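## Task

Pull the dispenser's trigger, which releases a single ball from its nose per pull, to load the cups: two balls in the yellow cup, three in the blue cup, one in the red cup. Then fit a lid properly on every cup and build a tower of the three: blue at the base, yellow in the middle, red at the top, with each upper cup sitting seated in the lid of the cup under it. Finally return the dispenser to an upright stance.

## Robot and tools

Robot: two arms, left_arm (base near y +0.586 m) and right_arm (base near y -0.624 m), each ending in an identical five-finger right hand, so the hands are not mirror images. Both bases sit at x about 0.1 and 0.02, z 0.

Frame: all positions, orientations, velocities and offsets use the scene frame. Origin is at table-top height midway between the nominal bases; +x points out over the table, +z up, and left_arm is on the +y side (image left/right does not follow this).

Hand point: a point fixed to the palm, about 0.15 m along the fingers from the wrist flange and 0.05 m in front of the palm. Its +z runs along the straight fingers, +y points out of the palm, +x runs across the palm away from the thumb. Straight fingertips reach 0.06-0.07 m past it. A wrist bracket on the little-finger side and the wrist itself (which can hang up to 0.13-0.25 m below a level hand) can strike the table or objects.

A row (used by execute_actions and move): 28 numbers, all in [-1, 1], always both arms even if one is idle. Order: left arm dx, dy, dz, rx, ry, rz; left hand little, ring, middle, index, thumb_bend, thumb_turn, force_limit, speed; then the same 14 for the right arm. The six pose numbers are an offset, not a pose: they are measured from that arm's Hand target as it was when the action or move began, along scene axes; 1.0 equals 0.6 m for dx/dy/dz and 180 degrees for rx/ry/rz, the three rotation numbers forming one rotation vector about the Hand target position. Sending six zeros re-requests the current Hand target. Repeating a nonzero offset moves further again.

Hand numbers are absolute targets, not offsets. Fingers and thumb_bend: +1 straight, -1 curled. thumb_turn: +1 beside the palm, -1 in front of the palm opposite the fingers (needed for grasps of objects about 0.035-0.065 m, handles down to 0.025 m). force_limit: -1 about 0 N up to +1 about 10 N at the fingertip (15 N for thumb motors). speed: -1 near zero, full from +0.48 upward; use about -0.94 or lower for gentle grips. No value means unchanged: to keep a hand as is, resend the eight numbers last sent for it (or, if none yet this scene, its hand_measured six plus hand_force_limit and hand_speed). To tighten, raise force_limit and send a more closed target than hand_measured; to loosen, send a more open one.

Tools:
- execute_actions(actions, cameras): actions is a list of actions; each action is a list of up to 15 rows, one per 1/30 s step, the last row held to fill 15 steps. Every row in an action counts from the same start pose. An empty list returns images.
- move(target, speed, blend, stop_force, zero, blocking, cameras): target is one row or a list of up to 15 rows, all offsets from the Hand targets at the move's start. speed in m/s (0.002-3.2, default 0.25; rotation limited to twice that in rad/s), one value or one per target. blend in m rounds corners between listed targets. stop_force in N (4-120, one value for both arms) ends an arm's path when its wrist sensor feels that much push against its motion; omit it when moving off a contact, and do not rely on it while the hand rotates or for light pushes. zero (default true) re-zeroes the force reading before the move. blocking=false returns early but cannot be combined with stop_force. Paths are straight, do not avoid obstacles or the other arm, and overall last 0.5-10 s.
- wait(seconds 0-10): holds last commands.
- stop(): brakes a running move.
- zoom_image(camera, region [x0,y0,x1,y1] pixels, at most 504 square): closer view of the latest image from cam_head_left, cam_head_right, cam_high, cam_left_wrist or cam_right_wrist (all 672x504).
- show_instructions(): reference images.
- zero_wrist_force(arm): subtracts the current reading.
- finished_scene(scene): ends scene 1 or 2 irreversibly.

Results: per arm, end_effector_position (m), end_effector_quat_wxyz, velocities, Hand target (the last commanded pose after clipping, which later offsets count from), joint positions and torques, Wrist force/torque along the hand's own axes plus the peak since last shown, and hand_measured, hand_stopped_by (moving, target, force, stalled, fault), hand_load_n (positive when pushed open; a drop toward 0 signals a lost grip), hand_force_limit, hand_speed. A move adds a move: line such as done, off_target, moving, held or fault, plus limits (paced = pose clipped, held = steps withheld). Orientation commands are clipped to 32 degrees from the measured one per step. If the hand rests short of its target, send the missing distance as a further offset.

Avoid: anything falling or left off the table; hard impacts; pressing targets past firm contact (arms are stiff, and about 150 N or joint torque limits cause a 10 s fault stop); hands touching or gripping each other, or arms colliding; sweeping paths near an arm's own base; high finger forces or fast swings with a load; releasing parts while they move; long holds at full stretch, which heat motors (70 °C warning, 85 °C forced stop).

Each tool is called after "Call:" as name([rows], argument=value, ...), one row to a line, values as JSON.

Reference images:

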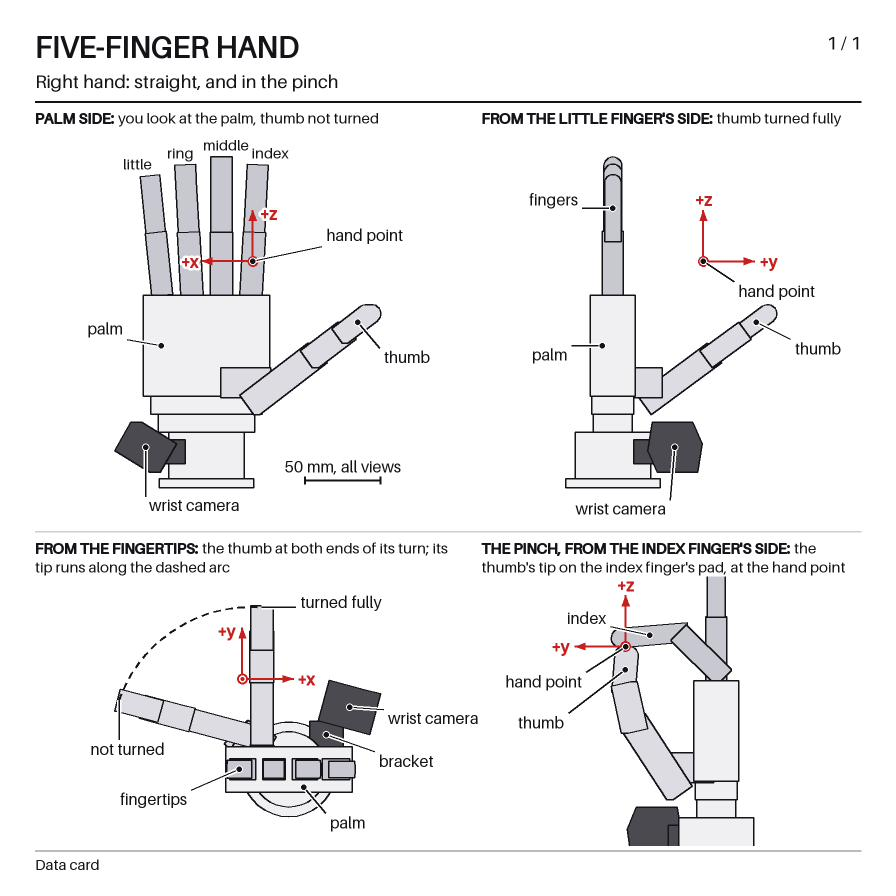

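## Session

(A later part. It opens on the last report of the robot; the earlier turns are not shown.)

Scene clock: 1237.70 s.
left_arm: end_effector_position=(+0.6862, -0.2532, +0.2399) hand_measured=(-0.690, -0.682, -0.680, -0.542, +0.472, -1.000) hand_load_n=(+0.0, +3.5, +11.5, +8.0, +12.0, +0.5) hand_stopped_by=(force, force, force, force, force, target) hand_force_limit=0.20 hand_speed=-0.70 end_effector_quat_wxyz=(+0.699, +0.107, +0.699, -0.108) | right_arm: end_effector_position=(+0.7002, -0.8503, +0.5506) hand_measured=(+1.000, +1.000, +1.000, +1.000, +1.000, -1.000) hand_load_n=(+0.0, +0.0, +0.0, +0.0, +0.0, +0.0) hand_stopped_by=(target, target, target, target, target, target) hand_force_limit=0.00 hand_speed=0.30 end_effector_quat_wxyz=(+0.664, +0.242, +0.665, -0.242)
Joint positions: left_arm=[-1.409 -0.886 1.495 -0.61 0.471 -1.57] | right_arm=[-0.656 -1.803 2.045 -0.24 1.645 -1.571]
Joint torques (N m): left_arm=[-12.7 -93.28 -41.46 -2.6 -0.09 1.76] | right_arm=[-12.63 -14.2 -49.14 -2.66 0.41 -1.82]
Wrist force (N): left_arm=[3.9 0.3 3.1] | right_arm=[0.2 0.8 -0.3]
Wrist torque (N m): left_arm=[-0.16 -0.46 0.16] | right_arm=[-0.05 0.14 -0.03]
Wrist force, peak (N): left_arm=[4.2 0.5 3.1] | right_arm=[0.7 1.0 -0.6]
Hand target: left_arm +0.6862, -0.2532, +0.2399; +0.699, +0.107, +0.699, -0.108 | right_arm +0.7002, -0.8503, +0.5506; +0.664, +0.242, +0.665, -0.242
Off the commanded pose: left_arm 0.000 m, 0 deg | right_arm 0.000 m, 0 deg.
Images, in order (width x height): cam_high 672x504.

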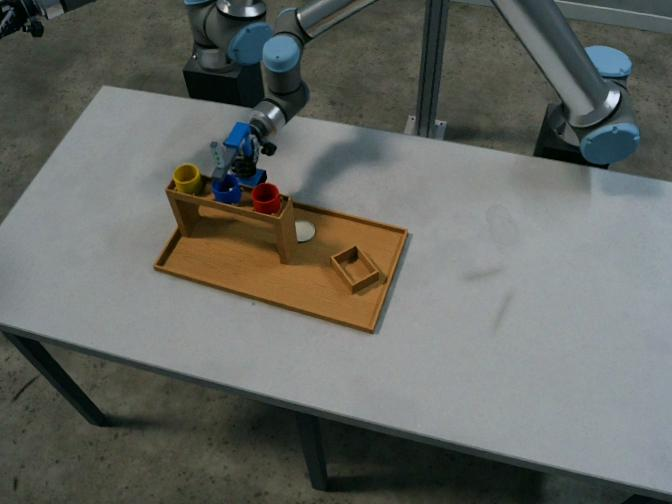

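Call:
execute_actions([
  [[0,0,0,0,0,0,-0.9,-0.9,-0.9,0.2,-0.9,-1,0.25,-0.3,0,0,0,0,0,0,1,1,1,1,1,-1,0,0.3]],
  [[0,0,0,0,0,0,-0.9,-0.9,-0.9,0.2,-0.9,-1,0.25,-0.3,0,0,0,0,0,0,1,1,1,1,1,-1,0,0.3]],
  [[0,0,0,0,0,0,-0.9,-0.9,-0.9,0.2,-0.9,-1,0.25,-0.3,0,0,0,0,0,0,1,1,1,1,1,-1,0,0.3]],
])

Call:
execute_actions([
  [[0,0,0,0,0,0,-0.9,-0.9,-0.9,-0.57,-0.9,-1,0.2,-0.7,0,0,0,0,0,0,1,1,1,1,1,-1,0,0.3]],
  [[0,0,0,0,0,0,-0.9,-0.9,-0.9,-0.57,-0.9,-1,0.2,-0.7,0,0,0,0,0,0,1,1,1,1,1,-1,0,0.3]],
  [[0,0,0,0,0,0,-0.9,-0.9,-0.9,-0.57,-0.9,-1,0.2,-0.7,0,0,0,0,0,0,1,1,1,1,1,-1,0,0.3]],
  [[0,0,0,0,0,0,-0.9,-0.9,-0.9,-0.57,-0.9,-1,0.2,-0.7,0,0,0,0,0,0,1,1,1,1,1,-1,0,0.3]],
], cameras=["cam_high"])

Call:
zoom_image(camera="cam_high", region=[180, 110, 270, 220])

Call:
execute_actions([
  [[0,0,0,0,0,0,-0.9,-0.9,-0.9,0.2,-0.9,-1,0.25,-0.3,0,0,0,0,0,0,1,1,1,1,1,-1,0,0.3]],
  [[0,0,0,0,0,0,-0.9,-0.9,-0.9,0.2,-0.9,-1,0.25,-0.3,0,0,0,0,0,0,1,1,1,1,1,-1,0,0.3]],
  [[0,0,0,0,0,0,-0.9,-0.9,-0.9,0.2,-0.9,-1,0.25,-0.3,0,0,0,0,0,0,1,1,1,1,1,-1,0,0.3]],
], cameras=["cam_high","cam_head_left","cam_head_right"])

Call:
zoom_image(camera="cam_high", region=[200, 160, 260, 220])

Scene clock: 1248.90 s.
left_arm: end_effector_position=(+0.6862, -0.2532, +0.2399) hand_measured=(-0.690, -0.682, -0.680, +0.200, +0.472, -1.000) hand_load_n=(+0.0, +2.5, +12.5, -0.5, +11.5, +1.5) hand_stopped_by=(force, force, force, target, force, target) hand_force_limit=0.25 hand_speed=-0.30 end_effector_quat_wxyz=(+0.699, +0.107, +0.699, -0.108) | right_arm: end_effector_position=(+0.7002, -0.8503, +0.5506) hand_measured=(+1.000, +1.000, +1.000, +1.000, +1.000, -1.000) hand_load_n=(+0.0, +0.0, +0.0, +0.0, +0.0, +0.0) hand_stopped_by=(target, target, target, target, target, target) hand_force_limit=0.00 hand_speed=0.30 end_effector_quat_wxyz=(+0.664, +0.242, +0.665, -0.242)
Joint positions: left_arm=[-1.409 -0.886 1.495 -0.61 0.471 -1.57] | right_arm=[-0.656 -1.803 2.045 -0.24 1.645 -1.571]
Joint torques (N m): left_arm=[-11.71 -96.19 -44.07 -2.28 0.28 1.88] | right_arm=[-11.74 -14.86 -50.31 -2.76 0.76 -2.13]
Wrist force (N): left_arm=[3.9 0.3 3.1] | right_arm=[0.3 0.9 -0.4]
Wrist torque (N m): left_arm=[-0.16 -0.45 0.16] | right_arm=[-0.03 0.12 -0.01]
Wrist force, peak (N): left_arm=[4.2 0.3 3.1] | right_arm=[1.0 0.9 -0.4]
Hand target: left_arm +0.6862, -0.2532, +0.2399; +0.699, +0.107, +0.699, -0.108 | right_arm +0.7002, -0.8503, +0.5506; +0.664, +0.242, +0.665, -0.242
Off the commanded pose: left_arm 0.000 m, 0 deg | right_arm 0.000 m, 0 deg.

Scene clock: 1251.10 s.
left_arm: end_effector_position=(+0.6862, -0.2532, +0.2399) hand_measured=(-0.690, -0.682, -0.680, -0.542, +0.472, -1.000) hand_load_n=(+0.0, +3.0, +11.5, +8.5, +12.0, +0.0) hand_stopped_by=(force, force, force, force, force, target) hand_force_limit=0.20 hand_speed=-0.70 end_effector_quat_wxyz=(+0.699, +0.107, +0.699, -0.108) | right_arm: end_effector_position=(+0.7002, -0.8503, +0.5506) hand_measured=(+1.000, +1.000, +1.000, +1.000, +1.000, -1.000) hand_load_n=(+0.0, +0.0, +0.0, +0.0, +0.0, +0.0) hand_stopped_by=(target, target, target, target, target, target) hand_force_limit=0.00 hand_speed=0.30 end_effector_quat_wxyz=(+0.664, +0.242, +0.665, -0.242)
Joint positions: left_arm=[-1.409 -0.886 1.495 -0.61 0.471 -1.57] | right_arm=[-0.656 -1.803 2.045 -0.24 1.645 -1.571]
Joint torques (N m): left_arm=[-13.29 -97.51 -44.01 -2.03 0.37 2.01] | right_arm=[-13.75 -15.57 -49.23 -2.54 0.71 -2.08]
Wrist force (N): left_arm=[3.9 0.5 3.1] | right_arm=[0.3 0.6 -0.5]
Wrist torque (N m): left_arm=[-0.14 -0.46 0.16] | right_arm=[-0.06 0.12 -0.02]
Wrist force, peak (N): left_arm=[4.2 0.3 3.1] | right_arm=[0.8 0.9 -0.2]
Hand target: left_arm +0.6862, -0.2532, +0.2399; +0.699, +0.107, +0.699, -0.108 | right_arm +0.7002, -0.8503, +0.5506; +0.664, +0.242, +0.665, -0.242
Off the commanded pose: left_arm 0.000 m, 0 deg | right_arm 0.000 m, 0 deg.
Images, in order (width x height): cam_high 672x504.

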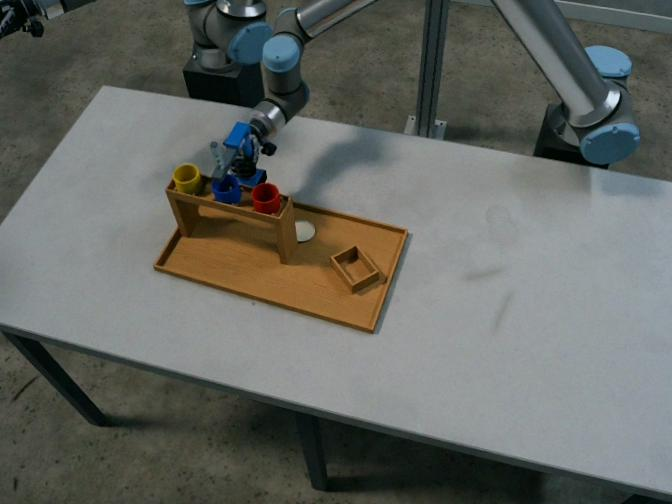

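Scaled by 4.582 from the camera's 672x504 image, which has a finer 960x720 frame.

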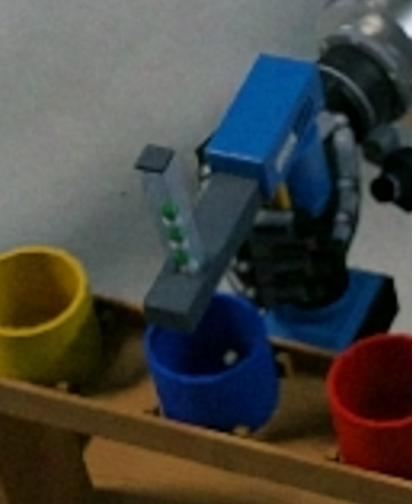

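Scene clock: 1252.80 s.
left_arm: end_effector_position=(+0.6862, -0.2532, +0.2399) hand_measured=(-0.690, -0.682, -0.680, +0.200, +0.472, -1.000) hand_load_n=(+0.0, +2.0, +12.5, +0.0, +11.0, +1.5) hand_stopped_by=(force, force, force, target, force, target) hand_force_limit=0.25 hand_speed=-0.30 end_effector_quat_wxyz=(+0.699, +0.107, +0.699, -0.108) | right_arm: end_effector_position=(+0.7002, -0.8503, +0.5506) hand_measured=(+1.000, +1.000, +1.000, +1.000, +1.000, -1.000) hand_load_n=(+0.0, +0.0, +0.0, +0.0, +0.0, +0.0) hand_stopped_by=(target, target, target, target, target, target) hand_force_limit=0.00 hand_speed=0.30 end_effector_quat_wxyz=(+0.664, +0.242, +0.665, -0.242)
Joint positions: left_arm=[-1.409 -0.886 1.495 -0.61 0.471 -1.57] | right_arm=[-0.656 -1.803 2.045 -0.24 1.645 -1.571]
Joint torques (N m): left_arm=[-12.32 -97.87 -44.59 -1.7 0.77 1.71] | right_arm=[-10.76 -15.75 -48.82 -2.64 0.21 -1.9]
Wrist force (N): left_arm=[4.1 0.3 3.1] | right_arm=[0.2 0.5 -0.1]
Wrist torque (N m): left_arm=[-0.16 -0.48 0.17] | right_arm=[-0.11 0.12 -0.03]
Wrist force, peak (N): left_arm=[4.1 0.5 3.3] | right_arm=[1.0 0.8 -0.3]
Hand target: left_arm +0.6862, -0.2532, +0.2399; +0.699, +0.107, +0.699, -0.108 | right_arm +0.7002, -0.8503, +0.5506; +0.664, +0.242, +0.665, -0.242
Off the commanded pose: left_arm 0.000 m, 0 deg | right_arm 0.000 m, 0 deg.
Images, in order (width x height): cam_head_left 672x504, cam_head_right 672x504, cam_high 672x504.

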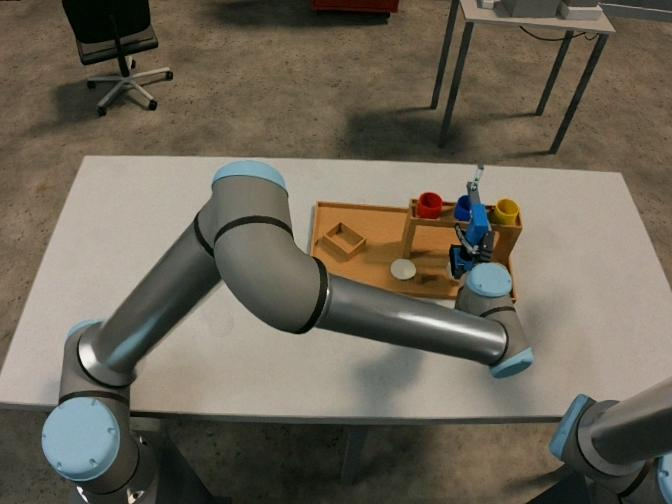

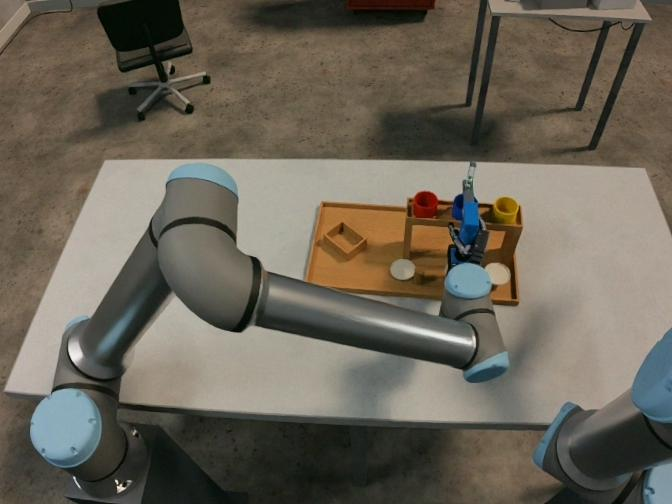

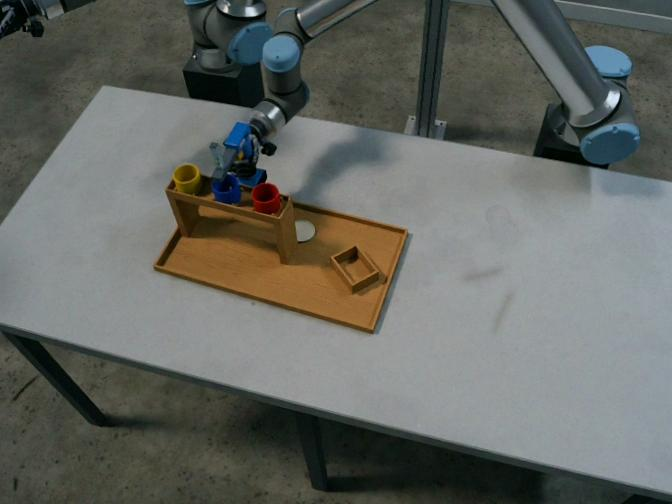

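Scaled by 8.400 from the camera's 672x504 image, which has a finer 960x720 frame.

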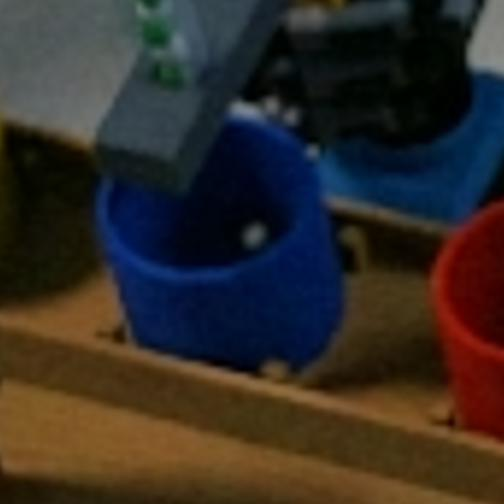

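Call:
move(target=[-0.0092,-0.1742,0,0,0,0,-0.9,-0.9,-0.9,0.2,-0.9,-1,0.25,-0.3,0,0,0,0,0,0,1,1,1,1,1,-1,0,0.3], speed=0.08, cameras=["cam_head_left","cam_head_right","cam_high"])

Call:
zoom_image(camera="cam_head_left", region=[440, 145, 560, 245])

Call:
zoom_image(camera="cam_head_right", region=[430, 145, 550, 245])

Call:
zoom_image(camera="cam_high", region=[145, 100, 255, 220])

Scene clock: 1264.20 s.
left_arm: end_effector_position=(+0.6806, -0.3577, +0.2399) hand_measured=(-0.690, -0.682, -0.680, +0.200, +0.472, -1.000) hand_load_n=(+0.0, +2.0, +12.5, +0.0, +11.5, +1.0) hand_stopped_by=(force, force, force, target, force, target) hand_force_limit=0.25 hand_speed=-0.30 end_effector_quat_wxyz=(+0.699, +0.107, +0.699, -0.108) | right_arm: end_effector_position=(+0.7002, -0.8503, +0.5506) hand_measured=(+1.000, +1.000, +1.000, +1.000, +1.000, -1.000) hand_load_n=(+0.0, +0.0, +0.0, +0.0, +0.0, -0.5) hand_stopped_by=(target, target, target, target, target, target) hand_force_limit=0.00 hand_speed=0.30 end_effector_quat_wxyz=(+0.664, +0.242, +0.665, -0.242)
Joint positions: left_arm=[-1.433 -0.746 1.234 -0.49 0.447 -1.57] | right_arm=[-0.656 -1.803 2.045 -0.24 1.645 -1.571]
Joint torques (N m): left_arm=[-14.08 -98.77 -53.7 0.63 -2.78 -1.16] | right_arm=[-12.49 -16.16 -48.7 -2.72 0.63 -1.63]
Wrist force (N): left_arm=[3.9 0.2 2.5] | right_arm=[0.1 0.7 -0.3]
Wrist torque (N m): left_arm=[-0.16 -0.44 0.44] | right_arm=[-0.07 0.14 -0.04]
Wrist force, peak (N): left_arm=[4.3 0.4 3.2] | right_arm=[0.7 1.4 -0.1]
Hand target: left_arm +0.6806, -0.3578, +0.2399; +0.699, +0.107, +0.699, -0.108 | right_arm +0.7002, -0.8503, +0.5506; +0.664, +0.242, +0.665, -0.242
Off the commanded pose: left_arm 0.000 m, 0 deg | right_arm 0.000 m, 0 deg.
move: done
Images, in order (width x height): cam_head_left 672x504, cam_head_right 672x504, cam_high 672x504.

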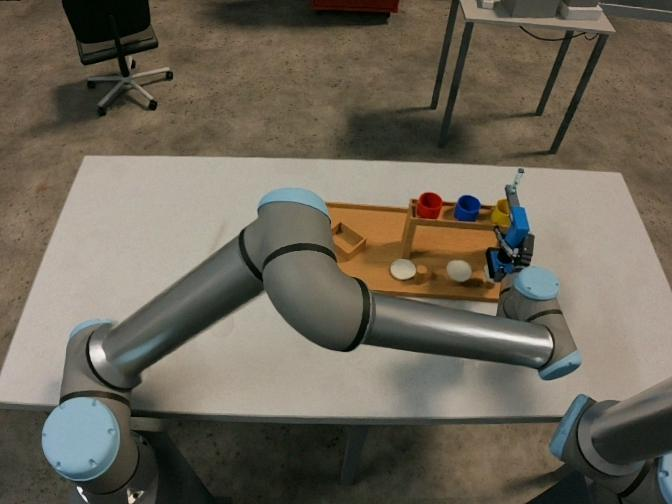

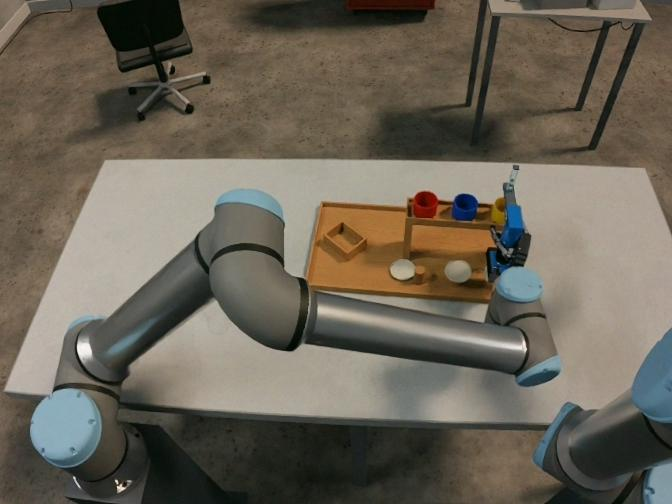

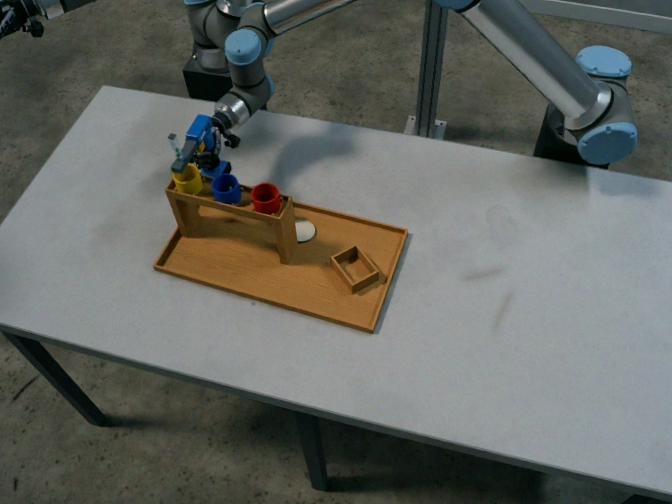

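Scaled by 4.200 from the camera's 672x504 image, which has a finer 960x720 frame.

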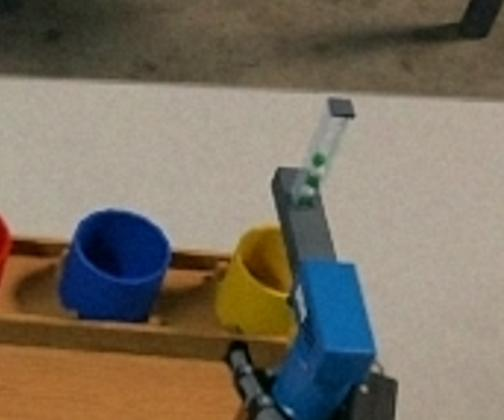

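Scaled by 4.200 from the camera's 672x504 image, which has a finer 960x720 frame.

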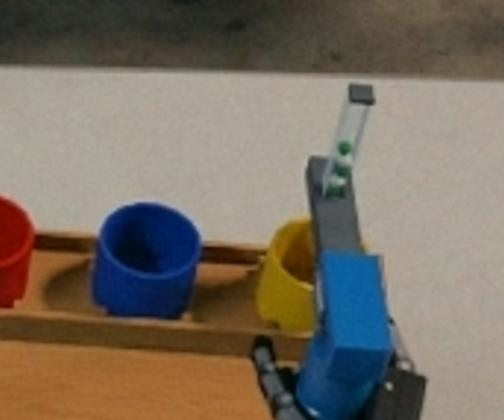

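Scaled by 4.200 from the camera's 672x504 image, which has a finer 960x720 frame.

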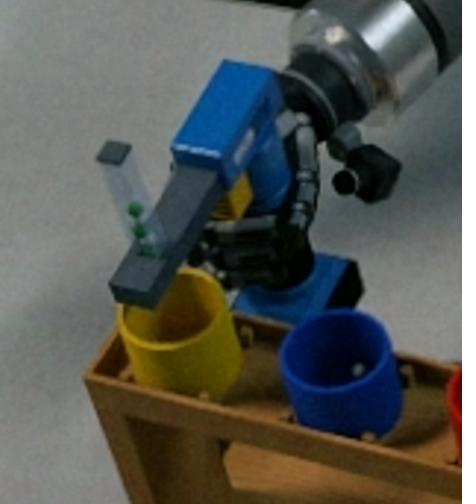

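Call:
execute_actions([
  [[0,0,0,0,0,0,-0.9,-0.9,-0.9,-0.57,-0.9,-1,0.2,-0.7,0,0,0,0,0,0,1,1,1,1,1,-1,0,0.3]],
  [[0,0,0,0,0,0,-0.9,-0.9,-0.9,-0.57,-0.9,-1,0.2,-0.7,0,0,0,0,0,0,1,1,1,1,1,-1,0,0.3]],
  [[0,0,0,0,0,0,-0.9,-0.9,-0.9,-0.57,-0.9,-1,0.2,-0.7,0,0,0,0,0,0,1,1,1,1,1,-1,0,0.3]],
  [[0,0,0,0,0,0,-0.9,-0.9,-0.9,-0.57,-0.9,-1,0.2,-0.7,0,0,0,0,0,0,1,1,1,1,1,-1,0,0.3]],
], cameras=["cam_high"])

Call:
zoom_image(camera="cam_high", region=[145, 120, 245, 220])

Call:
execute_actions([
  [[0,0,0,0,0,0,-0.9,-0.9,-0.9,0.2,-0.9,-1,0.25,-0.3,0,0,0,0,0,0,1,1,1,1,1,-1,0,0.3]],
  [[0,0,0,0,0,0,-0.9,-0.9,-0.9,0.2,-0.9,-1,0.25,-0.3,0,0,0,0,0,0,1,1,1,1,1,-1,0,0.3]],
  [[0,0,0,0,0,0,-0.9,-0.9,-0.9,0.2,-0.9,-1,0.25,-0.3,0,0,0,0,0,0,1,1,1,1,1,-1,0,0.3]],
])

Call:
execute_actions([
  [[0,0,0,0,0,0,-0.9,-0.9,-0.9,-0.57,-0.9,-1,0.2,-0.7,0,0,0,0,0,0,1,1,1,1,1,-1,0,0.3]],
  [[0,0,0,0,0,0,-0.9,-0.9,-0.9,-0.57,-0.9,-1,0.2,-0.7,0,0,0,0,0,0,1,1,1,1,1,-1,0,0.3]],
  [[0,0,0,0,0,0,-0.9,-0.9,-0.9,-0.57,-0.9,-1,0.2,-0.7,0,0,0,0,0,0,1,1,1,1,1,-1,0,0.3]],
  [[0,0,0,0,0,0,-0.9,-0.9,-0.9,-0.57,-0.9,-1,0.2,-0.7,0,0,0,0,0,0,1,1,1,1,1,-1,0,0.3]],
], cameras=["cam_high"])

Call:
zoom_image(camera="cam_high", region=[145, 120, 245, 220])

Scene clock: 1292.37 s.
left_arm: end_effector_position=(+0.6806, -0.3578, +0.2399) hand_measured=(-0.690, -0.682, -0.680, -0.542, +0.472, -1.000) hand_load_n=(+0.0, +2.5, +11.5, +8.5, +12.0, +0.0) hand_stopped_by=(force, force, force, force, force, target) hand_force_limit=0.20 hand_speed=-0.70 end_effector_quat_wxyz=(+0.699, +0.107, +0.699, -0.108) | right_arm: end_effector_position=(+0.7002, -0.8503, +0.5506) hand_measured=(+1.000, +1.000, +1.000, +1.000, +1.000, -1.000) hand_load_n=(+0.0, +0.0, +0.0, +0.0, +0.0, -0.5) hand_stopped_by=(target, target, target, target, target, target) hand_force_limit=0.00 hand_speed=0.30 end_effector_quat_wxyz=(+0.664, +0.242, +0.665, -0.242)
Joint positions: left_arm=[-1.433 -0.746 1.234 -0.49 0.447 -1.57] | right_arm=[-0.656 -1.803 2.045 -0.24 1.645 -1.571]
Joint torques (N m): left_arm=[-16.57 -102.83 -53.02 0.79 -2.61 -1.19] | right_arm=[-10.72 -13.97 -49.24 -2.64 0.37 -1.68]
Wrist force (N): left_arm=[3.7 0.1 2.8] | right_arm=[0.5 0.9 0.0]
Wrist torque (N m): left_arm=[-0.20 -0.43 0.41] | right_arm=[-0.05 0.07 0.00]
Wrist force, peak (N): left_arm=[4.2 0.2 3.2] | right_arm=[0.9 0.9 -0.4]
Hand target: left_arm +0.6806, -0.3578, +0.2399; +0.699, +0.107, +0.699, -0.108 | right_arm +0.7002, -0.8503, +0.5506; +0.664, +0.242, +0.665, -0.242
Off the commanded pose: left_arm 0.000 m, 0 deg | right_arm 0.000 m, 0 deg.
Images, in order (width x height): cam_high 672x504.

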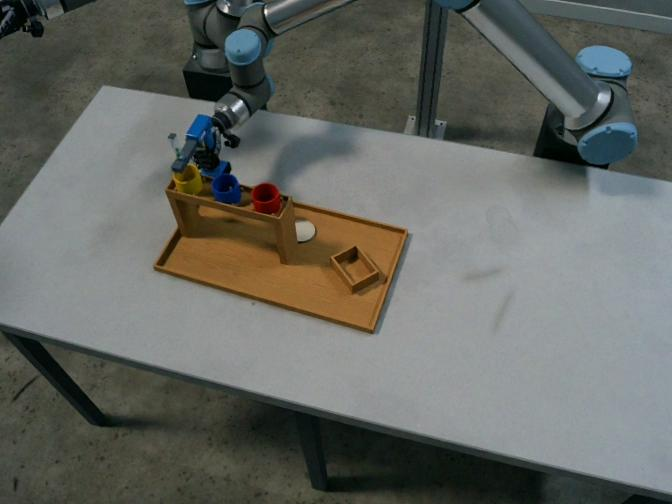

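Scaled by 5.040 from the camera's 672x504 image, which has a finer 960x720 frame.

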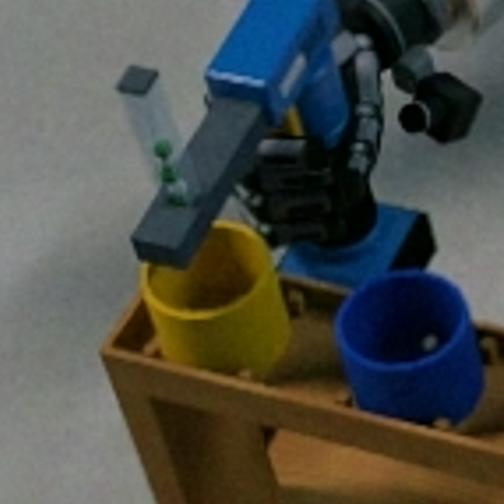

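Scene clock: 1294.07 s.
left_arm: end_effector_position=(+0.6806, -0.3578, +0.2399) hand_measured=(-0.690, -0.682, -0.680, +0.200, +0.472, -1.000) hand_load_n=(+0.0, +1.5, +12.5, +0.0, +11.0, +1.5) hand_stopped_by=(force, force, force, target, force, target) hand_force_limit=0.25 hand_speed=-0.30 end_effector_quat_wxyz=(+0.699, +0.107, +0.699, -0.108) | right_arm: end_effector_position=(+0.7002, -0.8503, +0.5506) hand_measured=(+1.000, +1.000, +1.000, +1.000, +1.000, -1.000) hand_load_n=(+0.0, +0.0, +0.0, +0.0, +0.0, -0.5) hand_stopped_by=(target, target, target, target, target, target) hand_force_limit=0.00 hand_speed=0.30 end_effector_quat_wxyz=(+0.664, +0.242, +0.665, -0.242)
Joint positions: left_arm=[-1.433 -0.746 1.234 -0.49 0.447 -1.57] | right_arm=[-0.656 -1.803 2.045 -0.24 1.645 -1.571]
Joint torques (N m): left_arm=[-13.11 -102.24 -52.41 0.8 -1.96 -1.27] | right_arm=[-13.88 -17.87 -48.32 -2.77 0.46 -2.08]
Wrist force (N): left_arm=[3.8 0.4 2.9] | right_arm=[0.6 0.8 0.2]
Wrist torque (N m): left_arm=[-0.16 -0.44 0.44] | right_arm=[-0.09 0.05 0.00]
Wrist force, peak (N): left_arm=[4.2 0.3 2.9] | right_arm=[0.8 0.9 -0.5]
Hand target: left_arm +0.6806, -0.3578, +0.2399; +0.699, +0.107, +0.699, -0.108 | right_arm +0.7002, -0.8503, +0.5506; +0.664, +0.242, +0.665, -0.242
Off the commanded pose: left_arm 0.000 m, 0 deg | right_arm 0.000 m, 0 deg.

Scene clock: 1296.27 s.
left_arm: end_effector_position=(+0.6806, -0.3578, +0.2399) hand_measured=(-0.690, -0.682, -0.680, -0.542, +0.472, -1.000) hand_load_n=(+0.0, +2.0, +11.5, +8.5, +12.0, +0.0) hand_stopped_by=(force, force, force, force, force, target) hand_force_limit=0.20 hand_speed=-0.70 end_effector_quat_wxyz=(+0.699, +0.107, +0.699, -0.108) | right_arm: end_effector_position=(+0.7002, -0.8503, +0.5506) hand_measured=(+1.000, +1.000, +1.000, +1.000, +1.000, -1.000) hand_load_n=(+0.0, +0.0, +0.0, +0.0, +0.0, -0.5) hand_stopped_by=(target, target, target, target, target, target) hand_force_limit=0.00 hand_speed=0.30 end_effector_quat_wxyz=(+0.664, +0.242, +0.665, -0.242)
Joint positions: left_arm=[-1.433 -0.746 1.234 -0.49 0.447 -1.57] | right_arm=[-0.656 -1.803 2.045 -0.24 1.645 -1.571]
Joint torques (N m): left_arm=[-11.08 -102.84 -51.25 0.44 -2.4 -0.9] | right_arm=[-8.59 -19.32 -49.14 -2.59 0.24 -1.89]
Wrist force (N): left_arm=[3.8 0.4 2.9] | right_arm=[0.2 0.9 -0.1]
Wrist torque (N m): left_arm=[-0.16 -0.43 0.43] | right_arm=[-0.04 0.13 -0.02]
Wrist force, peak (N): left_arm=[4.3 0.4 3.0] | right_arm=[0.5 1.1 -0.5]
Hand target: left_arm +0.6806, -0.3578, +0.2399; +0.699, +0.107, +0.699, -0.108 | right_arm +0.7002, -0.8503, +0.5506; +0.664, +0.242, +0.665, -0.242
Off the commanded pose: left_arm 0.000 m, 0 deg | right_arm 0.000 m, 0 deg.
Images, in order (width x height): cam_high 672x504.

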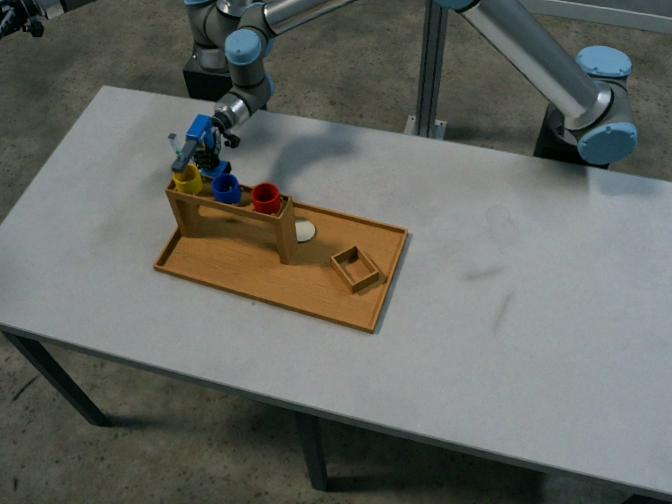

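Scaled by 5.040 from the camera's 672x504 image, which has a finer 960x720 frame.

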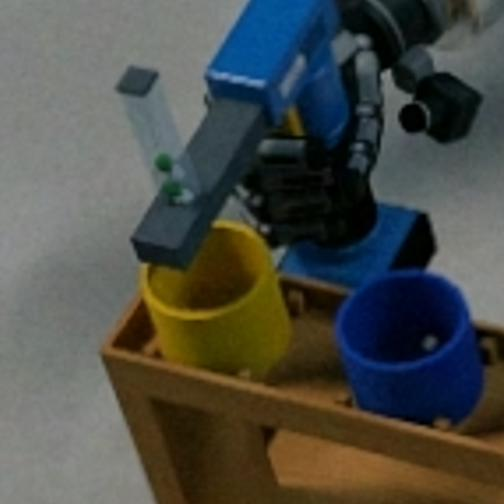

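Call:
execute_actions([
  [[0,0,0,0,0,0,-0.9,-0.9,-0.9,0.2,-0.9,-1,0.25,-0.3,0,0,0,0,0,0,1,1,1,1,1,-1,0,0.3]],
  [[0,0,0,0,0,0,-0.9,-0.9,-0.9,0.2,-0.9,-1,0.25,-0.3,0,0,0,0,0,0,1,1,1,1,1,-1,0,0.3]],
  [[0,0,0,0,0,0,-0.9,-0.9,-0.9,0.2,-0.9,-1,0.25,-0.3,0,0,0,0,0,0,1,1,1,1,1,-1,0,0.3]],
])

Call:
move(target=[0.0183,0.3492,0,0,0,0,-0.9,-0.9,-0.9,0.2,-0.9,-1,0.25,-0.3,0,0,0,0,0,0,1,1,1,1,1,-1,0,0.3], speed=0.1, cameras=["cam_head_left","cam_head_right","cam_high"])

Call:
zoom_image(camera="cam_head_left", region=[400, 145, 520, 245])

Call:
zoom_image(camera="cam_head_right", region=[400, 145, 520, 245])

Call:
zoom_image(camera="cam_high", region=[165, 110, 305, 230])

Scene clock: 1305.10 s.
left_arm: end_effector_position=(+0.6806, -0.3578, +0.2399) hand_measured=(-0.690, -0.682, -0.680, +0.200, +0.472, -1.000) hand_load_n=(+0.0, +1.5, +12.5, -0.5, +11.0, +1.5) hand_stopped_by=(force, force, force, target, force, target) hand_force_limit=0.25 hand_speed=-0.30 end_effector_quat_wxyz=(+0.699, +0.107, +0.699, -0.108) | right_arm: end_effector_position=(+0.7002, -0.8503, +0.5506) hand_measured=(+1.000, +1.000, +1.000, +1.000, +1.000, -1.000) hand_load_n=(+0.0, +0.0, +0.0, +0.0, +0.0, -0.5) hand_stopped_by=(target, target, target, target, target, target) hand_force_limit=0.00 hand_speed=0.30 end_effector_quat_wxyz=(+0.664, +0.242, +0.665, -0.242)
Joint positions: left_arm=[-1.433 -0.746 1.234 -0.49 0.447 -1.57] | right_arm=[-0.656 -1.803 2.045 -0.24 1.645 -1.571]
Joint torques (N m): left_arm=[-9.4 -106.25 -49.36 0.05 -2.12 -0.64] | right_arm=[-14.3 -14.2 -48.52 -2.1 0.21 -2.12]
Wrist force (N): left_arm=[3.8 0.2 2.8] | right_arm=[0.3 0.7 -0.5]
Wrist torque (N m): left_arm=[-0.19 -0.44 0.43] | right_arm=[-0.05 0.11 -0.02]
Wrist force, peak (N): left_arm=[4.3 0.3 2.9] | right_arm=[1.3 0.8 0.0]
Hand target: left_arm +0.6806, -0.3578, +0.2399; +0.699, +0.107, +0.699, -0.108 | right_arm +0.7002, -0.8503, +0.5506; +0.664, +0.242, +0.665, -0.242
Off the commanded pose: left_arm 0.000 m, 0 deg | right_arm 0.000 m, 0 deg.

Scene clock: 1307.70 s.
left_arm: end_effector_position=(+0.6916, -0.1483, +0.2399) hand_measured=(-0.690, -0.682, -0.680, +0.200, +0.472, -1.000) hand_load_n=(+0.0, +1.5, +12.5, +0.0, +11.0, +1.0) hand_stopped_by=(force, force, force, target, force, target) hand_force_limit=0.25 hand_speed=-0.30 end_effector_quat_wxyz=(+0.699, +0.107, +0.699, -0.108) | right_arm: end_effector_position=(+0.7002, -0.8503, +0.5506) hand_measured=(+1.000, +1.000, +1.000, +1.000, +1.000, -1.000) hand_load_n=(+0.0, +0.0, +0.0, +0.0, +0.0, -0.5) hand_stopped_by=(target, target, target, target, target, target) hand_force_limit=0.00 hand_speed=0.30 end_effector_quat_wxyz=(+0.664, +0.242, +0.665, -0.242)
Joint positions: left_arm=[-1.38 -1.012 1.719 -0.709 0.501 -1.57] | right_arm=[-0.656 -1.803 2.045 -0.24 1.645 -1.571]
Joint torques (N m): left_arm=[14.07 -97.04 -26.66 -3.89 2.92 2.42] | right_arm=[-13.18 -19.42 -49.39 -2.44 0.18 -1.23]
Wrist force (N): left_arm=[4.0 0.4 2.8] | right_arm=[0.6 0.7 -0.2]
Wrist torque (N m): left_arm=[-0.13 -0.46 0.16] | right_arm=[-0.07 0.07 0.00]
Wrist force, peak (N): left_arm=[4.2 0.3 3.1] | right_arm=[1.1 0.9 -0.2]
Hand target: left_arm +0.6916, -0.1482, +0.2399; +0.699, +0.107, +0.699, -0.108 | right_arm +0.7002, -0.8503, +0.5506; +0.664, +0.242, +0.665, -0.242
Off the commanded pose: left_arm 0.000 m, 0 deg | right_arm 0.000 m, 0 deg.
move: done
Images, in order (width x height): cam_head_left 672x504, cam_head_right 672x504, cam_high 672x504.

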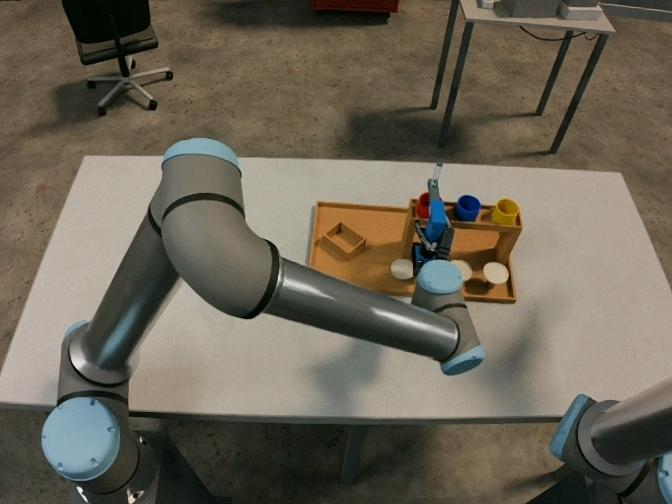

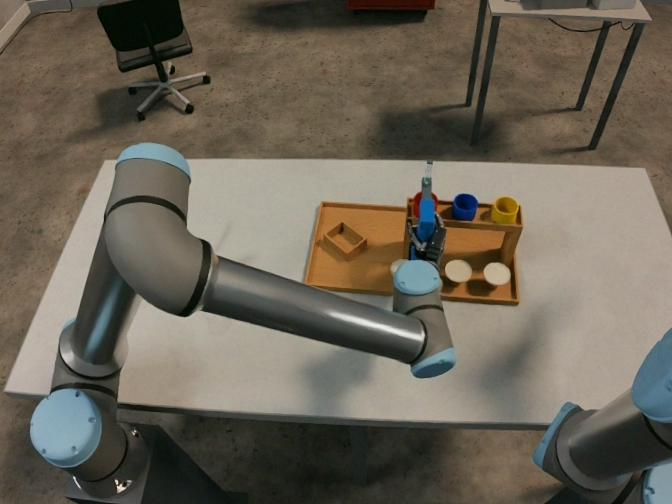

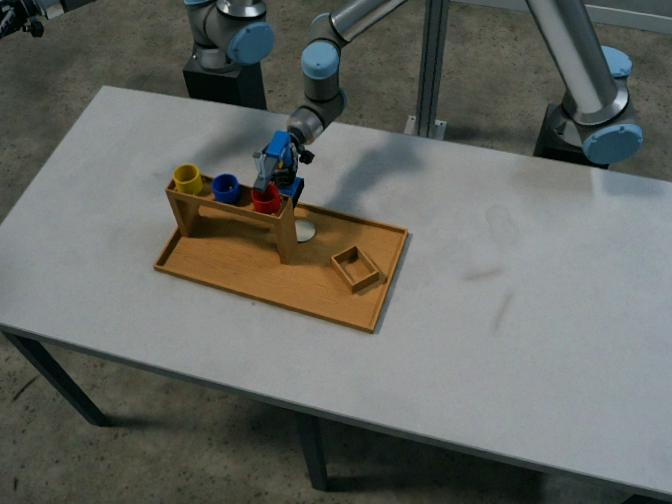

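Scaled by 4.200 from the camera's 672x504 image, which has a finer 960x720 frame.

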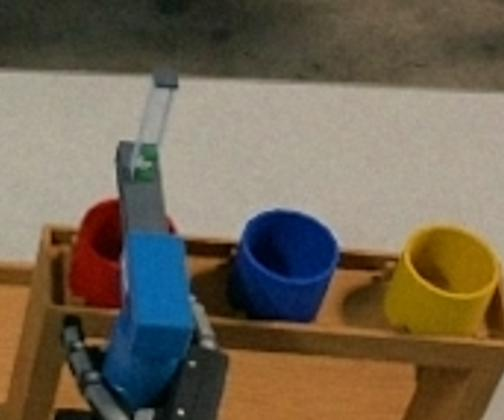

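Scaled by 4.200 from the camera's 672x504 image, which has a finer 960x720 frame.

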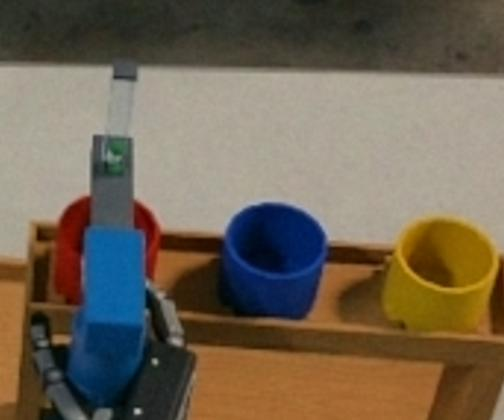

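Scaled by 3.600 from the camera's 672x504 image, which has a finer 960x720 frame.

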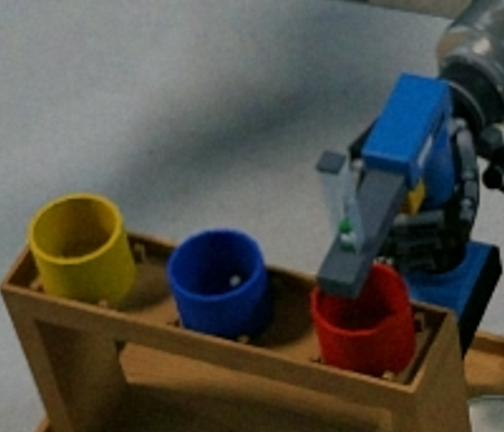

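Call:
execute_actions([
  [[0,0,0,0,0,0,-0.9,-0.9,-0.9,-0.57,-0.9,-1,0.2,-0.7,0,0,0,0,0,0,1,1,1,1,1,-1,0,0.3]],
  [[0,0,0,0,0,0,-0.9,-0.9,-0.9,-0.57,-0.9,-1,0.2,-0.7,0,0,0,0,0,0,1,1,1,1,1,-1,0,0.3]],
  [[0,0,0,0,0,0,-0.9,-0.9,-0.9,-0.57,-0.9,-1,0.2,-0.7,0,0,0,0,0,0,1,1,1,1,1,-1,0,0.3]],
  [[0,0,0,0,0,0,-0.9,-0.9,-0.9,-0.57,-0.9,-1,0.2,-0.7,0,0,0,0,0,0,1,1,1,1,1,-1,0,0.3]],
])

Call:
execute_actions([
  [[0,0,0,0,0,0,-0.9,-0.9,-0.9,0.2,-0.9,-1,0.25,-0.3,0,0,0,0,0,0,1,1,1,1,1,-1,0,0.3]],
  [[0,0,0,0,0,0,-0.9,-0.9,-0.9,0.2,-0.9,-1,0.25,-0.3,0,0,0,0,0,0,1,1,1,1,1,-1,0,0.3]],
  [[0,0,0,0,0,0,-0.9,-0.9,-0.9,0.2,-0.9,-1,0.25,-0.3,0,0,0,0,0,0,1,1,1,1,1,-1,0,0.3]],
], cameras=["cam_high","cam_head_left","cam_head_right"])

Call:
zoom_image(camera="cam_high", region=[165, 110, 305, 230])

Call:
zoom_image(camera="cam_head_left", region=[400, 145, 520, 245])

Scene clock: 1324.07 s.
left_arm: end_effector_position=(+0.6916, -0.1482, +0.2399) hand_measured=(-0.690, -0.682, -0.680, -0.542, +0.472, -1.000) hand_load_n=(+0.0, +1.5, +11.5, +8.5, +11.5, +0.0) hand_stopped_by=(force, force, force, force, force, target) hand_force_limit=0.20 hand_speed=-0.70 end_effector_quat_wxyz=(+0.699, +0.107, +0.699, -0.108) | right_arm: end_effector_position=(+0.7002, -0.8503, +0.5506) hand_measured=(+1.000, +1.000, +1.000, +1.000, +1.000, -1.000) hand_load_n=(+0.0, +0.0, +0.0, +0.0, +0.0, -0.5) hand_stopped_by=(target, target, target, target, target, target) hand_force_limit=0.00 hand_speed=0.30 end_effector_quat_wxyz=(+0.664, +0.242, +0.665, -0.242)
Joint positions: left_arm=[-1.379 -1.012 1.719 -0.709 0.501 -1.57] | right_arm=[-0.656 -1.803 2.045 -0.24 1.645 -1.571]
Joint torques (N m): left_arm=[12.57 -96.32 -26.87 -3.43 2.36 2.38] | right_arm=[-11.08 -16.72 -48.93 -1.9 0.11 -1.73]
Wrist force (N): left_arm=[3.9 0.4 3.1] | right_arm=[0.7 0.7 -0.4]
Wrist torque (N m): left_arm=[-0.16 -0.47 0.16] | right_arm=[-0.05 0.05 0.00]
Wrist force, peak (N): left_arm=[4.1 0.4 3.2] | right_arm=[1.3 0.6 -0.3]
Hand target: left_arm +0.6916, -0.1482, +0.2399; +0.699, +0.107, +0.699, -0.108 | right_arm +0.7002, -0.8503, +0.5506; +0.664, +0.242, +0.665, -0.242
Off the commanded pose: left_arm 0.000 m, 0 deg | right_arm 0.000 m, 0 deg.

Scene clock: 1325.77 s.
left_arm: end_effector_position=(+0.6916, -0.1482, +0.2399) hand_measured=(-0.690, -0.682, -0.680, +0.200, +0.472, -1.000) hand_load_n=(+0.0, +1.0, +12.5, +0.0, +11.5, +1.0) hand_stopped_by=(force, force, force, target, force, target) hand_force_limit=0.25 hand_speed=-0.30 end_effector_quat_wxyz=(+0.699, +0.107, +0.699, -0.108) | right_arm: end_effector_position=(+0.7002, -0.8503, +0.5506) hand_measured=(+1.000, +1.000, +1.000, +1.000, +1.000, -1.000) hand_load_n=(+0.0, +0.0, +0.0, +0.0, +0.0, -0.5) hand_stopped_by=(target, target, target, target, target, target) hand_force_limit=0.00 hand_speed=0.30 end_effector_quat_wxyz=(+0.664, +0.242, +0.665, -0.242)
Joint positions: left_arm=[-1.379 -1.012 1.719 -0.709 0.501 -1.57] | right_arm=[-0.656 -1.803 2.045 -0.24 1.645 -1.571]
Joint torques (N m): left_arm=[11.04 -96.15 -28.41 -3.03 2.59 2.19] | right_arm=[-7.84 -17.37 -48.78 -2.04 -0.06 -2.06]
Wrist force (N): left_arm=[4.1 0.5 2.9] | right_arm=[0.3 1.2 -0.3]
Wrist torque (N m): left_arm=[-0.13 -0.48 0.17] | right_arm=[0.01 0.11 -0.01]
Wrist force, peak (N): left_arm=[4.3 0.3 3.0] | right_arm=[0.8 0.9 -0.5]
Hand target: left_arm +0.6916, -0.1482, +0.2399; +0.699, +0.107, +0.699, -0.108 | right_arm +0.7002, -0.8503, +0.5506; +0.664, +0.242, +0.665, -0.242
Off the commanded pose: left_arm 0.000 m, 0 deg | right_arm 0.000 m, 0 deg.
Images, in order (width x height): cam_head_left 672x504, cam_head_right 672x504, cam_high 672x504.

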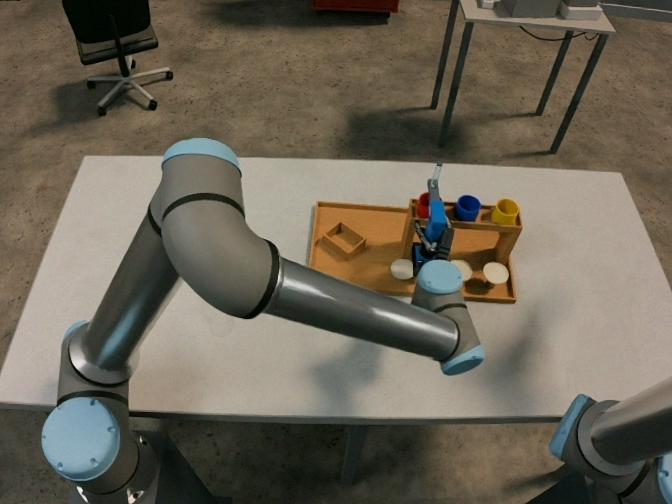

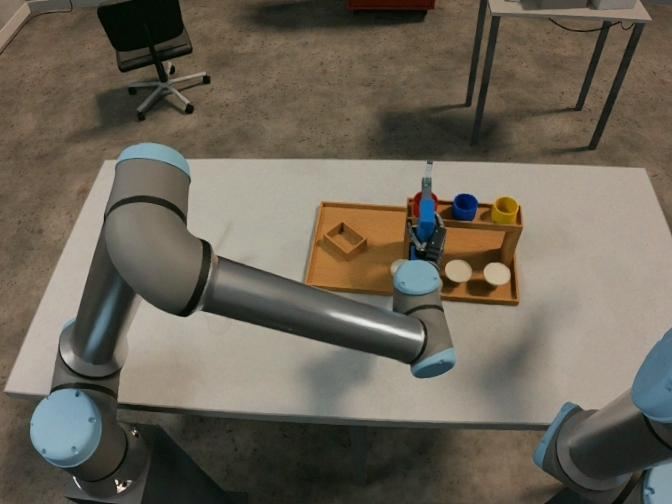

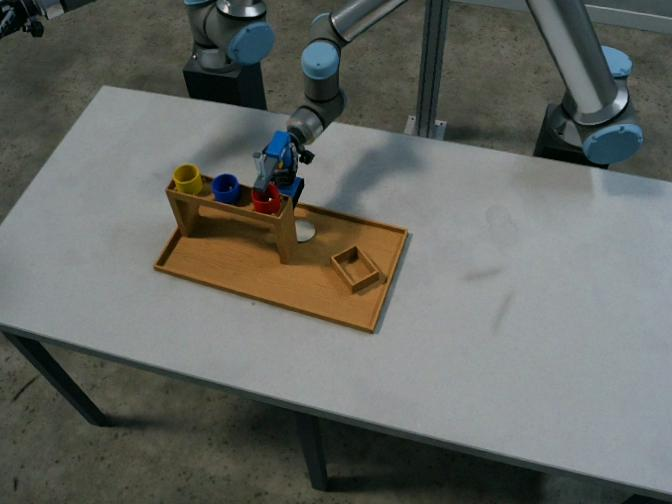

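Scaled by 3.600 from the camera's 672x504 image, which has a finer 960x720 frame.

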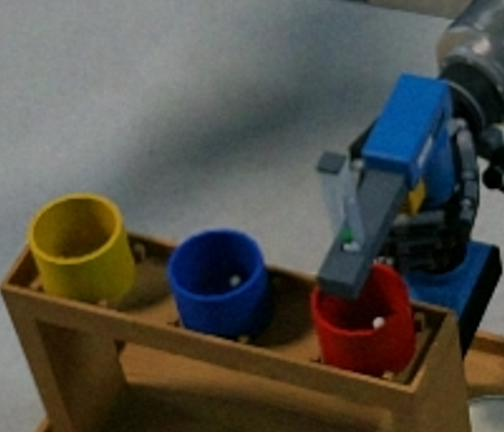

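Scaled by 4.200 from the camera's 672x504 image, which has a finer 960x720 frame.

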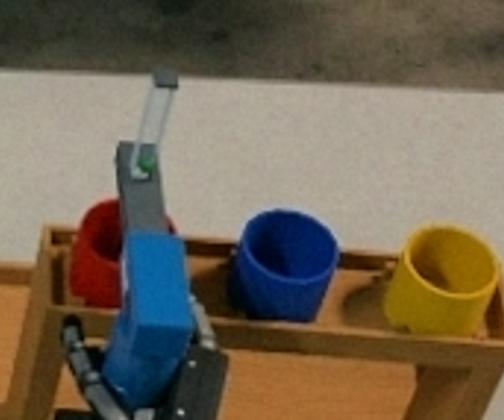

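Call:
move([
  [0,0,0.2,0,0,0,-0.9,-0.9,-0.9,0.2,-0.9,-1,0.25,-0.3,0,0,0,0,0,0,1,1,1,1,1,-1,0,0.3],
  [0,0.08,0.2,0,0,0.06,-0.9,-0.9,-0.9,0.2,-0.9,-1,0.25,-0.3,0,0,0,0,0,0,1,1,1,1,1,-1,0,0.3],
  [0.1628,0.393,0.2,0,0,0.275,-0.9,-0.9,-0.9,0.2,-0.9,-1,0.25,-0.3,0,0,0,0,0,0,1,1,1,1,1,-1,0,0.3],
], speed=0.15, blend=[0.02,0.03,0], cameras=["cam_head_left","cam_high"])

Call:
zoom_image(camera="cam_head_left", region=[400, 175, 540, 305])

Call:
zoom_image(camera="cam_high", region=[290, 110, 430, 300])

Scene clock: 1356.23 s.
left_arm: end_effector_position=(+0.7893, +0.0876, +0.3599) hand_measured=(-0.690, -0.682, -0.680, +0.200, +0.472, -1.000) hand_load_n=(+0.0, +1.0, +13.0, +0.0, +11.5, +1.0) hand_stopped_by=(force, force, force, target, force, target) hand_force_limit=0.25 hand_speed=-0.30 end_effector_quat_wxyz=(+0.680, -0.195, +0.679, +0.195) | right_arm: end_effector_position=(+0.7002, -0.8503, +0.5506) hand_measured=(+1.000, +1.000, +1.000, +1.000, +1.000, -1.000) hand_load_n=(+0.0, +0.0, +0.0, +0.0, +0.0, -0.5) hand_stopped_by=(target, target, target, target, target, target) hand_force_limit=0.00 hand_speed=0.30 end_effector_quat_wxyz=(+0.664, +0.242, +0.665, -0.242)
Joint positions: left_arm=[-1.16 -1.021 1.482 -0.458 -0.144 -1.575] | right_arm=[-0.656 -1.803 2.045 -0.24 1.645 -1.571]
Joint torques (N m): left_arm=[12.07 -79.17 -52.84 2.89 -3.08 -1.08] | right_arm=[-10.32 -18.71 -49.8 -1.74 0.24 -1.32]
Wrist force (N): left_arm=[3.7 0.4 2.6] | right_arm=[0.5 0.6 0.2]
Wrist torque (N m): left_arm=[-0.11 -0.42 0.45] | right_arm=[-0.11 0.08 -0.02]
Wrist force, peak (N): left_arm=[5.9 0.5 2.6] | right_arm=[0.9 1.1 -0.2]
Hand target: left_arm +0.7893, +0.0876, +0.3599; +0.680, -0.195, +0.679, +0.195 | right_arm +0.7002, -0.8503, +0.5506; +0.664, +0.242, +0.665, -0.242
Off the commanded pose: left_arm 0.000 m, 0 deg | right_arm 0.000 m, 0 deg.
move: done
Images, in order (width x height): cam_head_left 672x504, cam_high 672x504.

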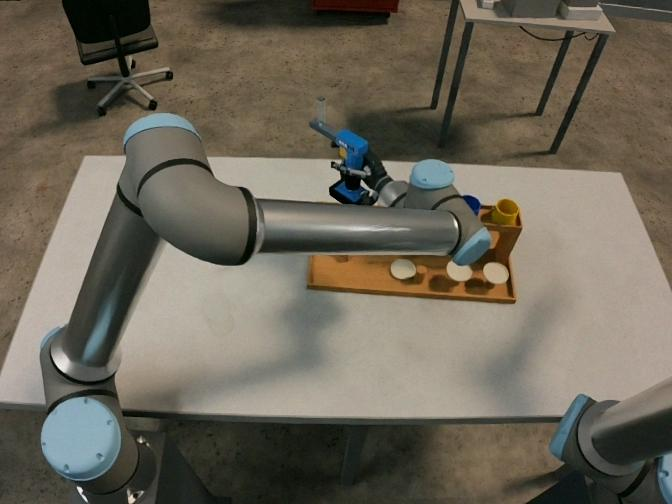

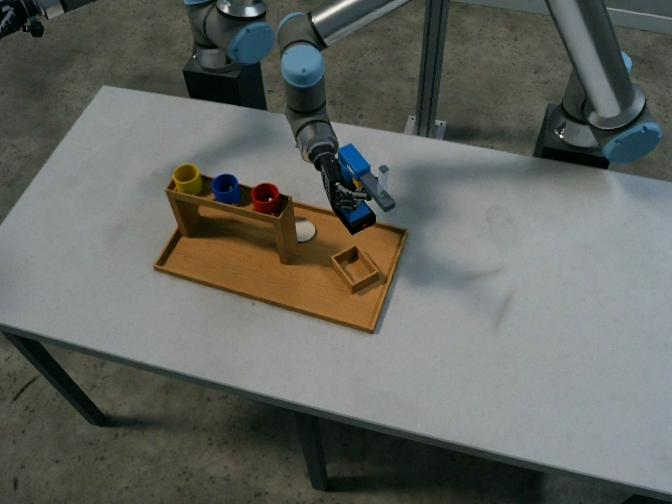

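Scaled by 3.600 from the camera's 672x504 image, which has a finer 960x720 frame.

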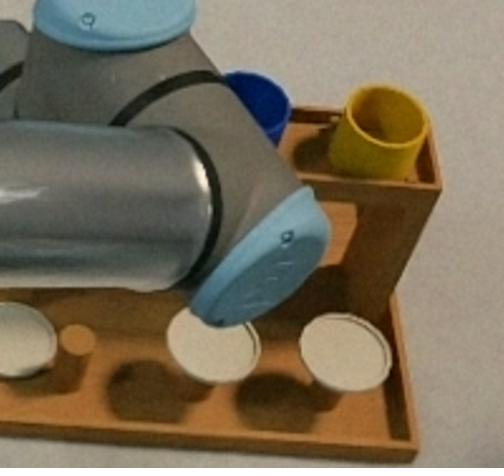

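Scaled by 2.653 from the camera's 672x504 image, which has a finer 960x720 frame.

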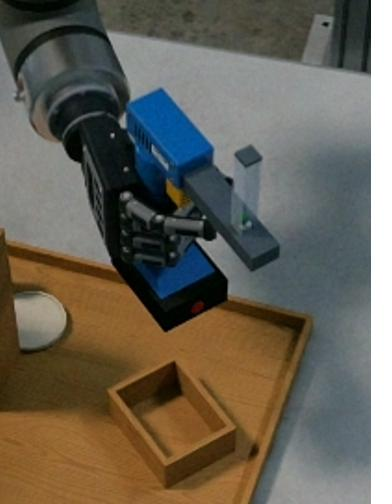

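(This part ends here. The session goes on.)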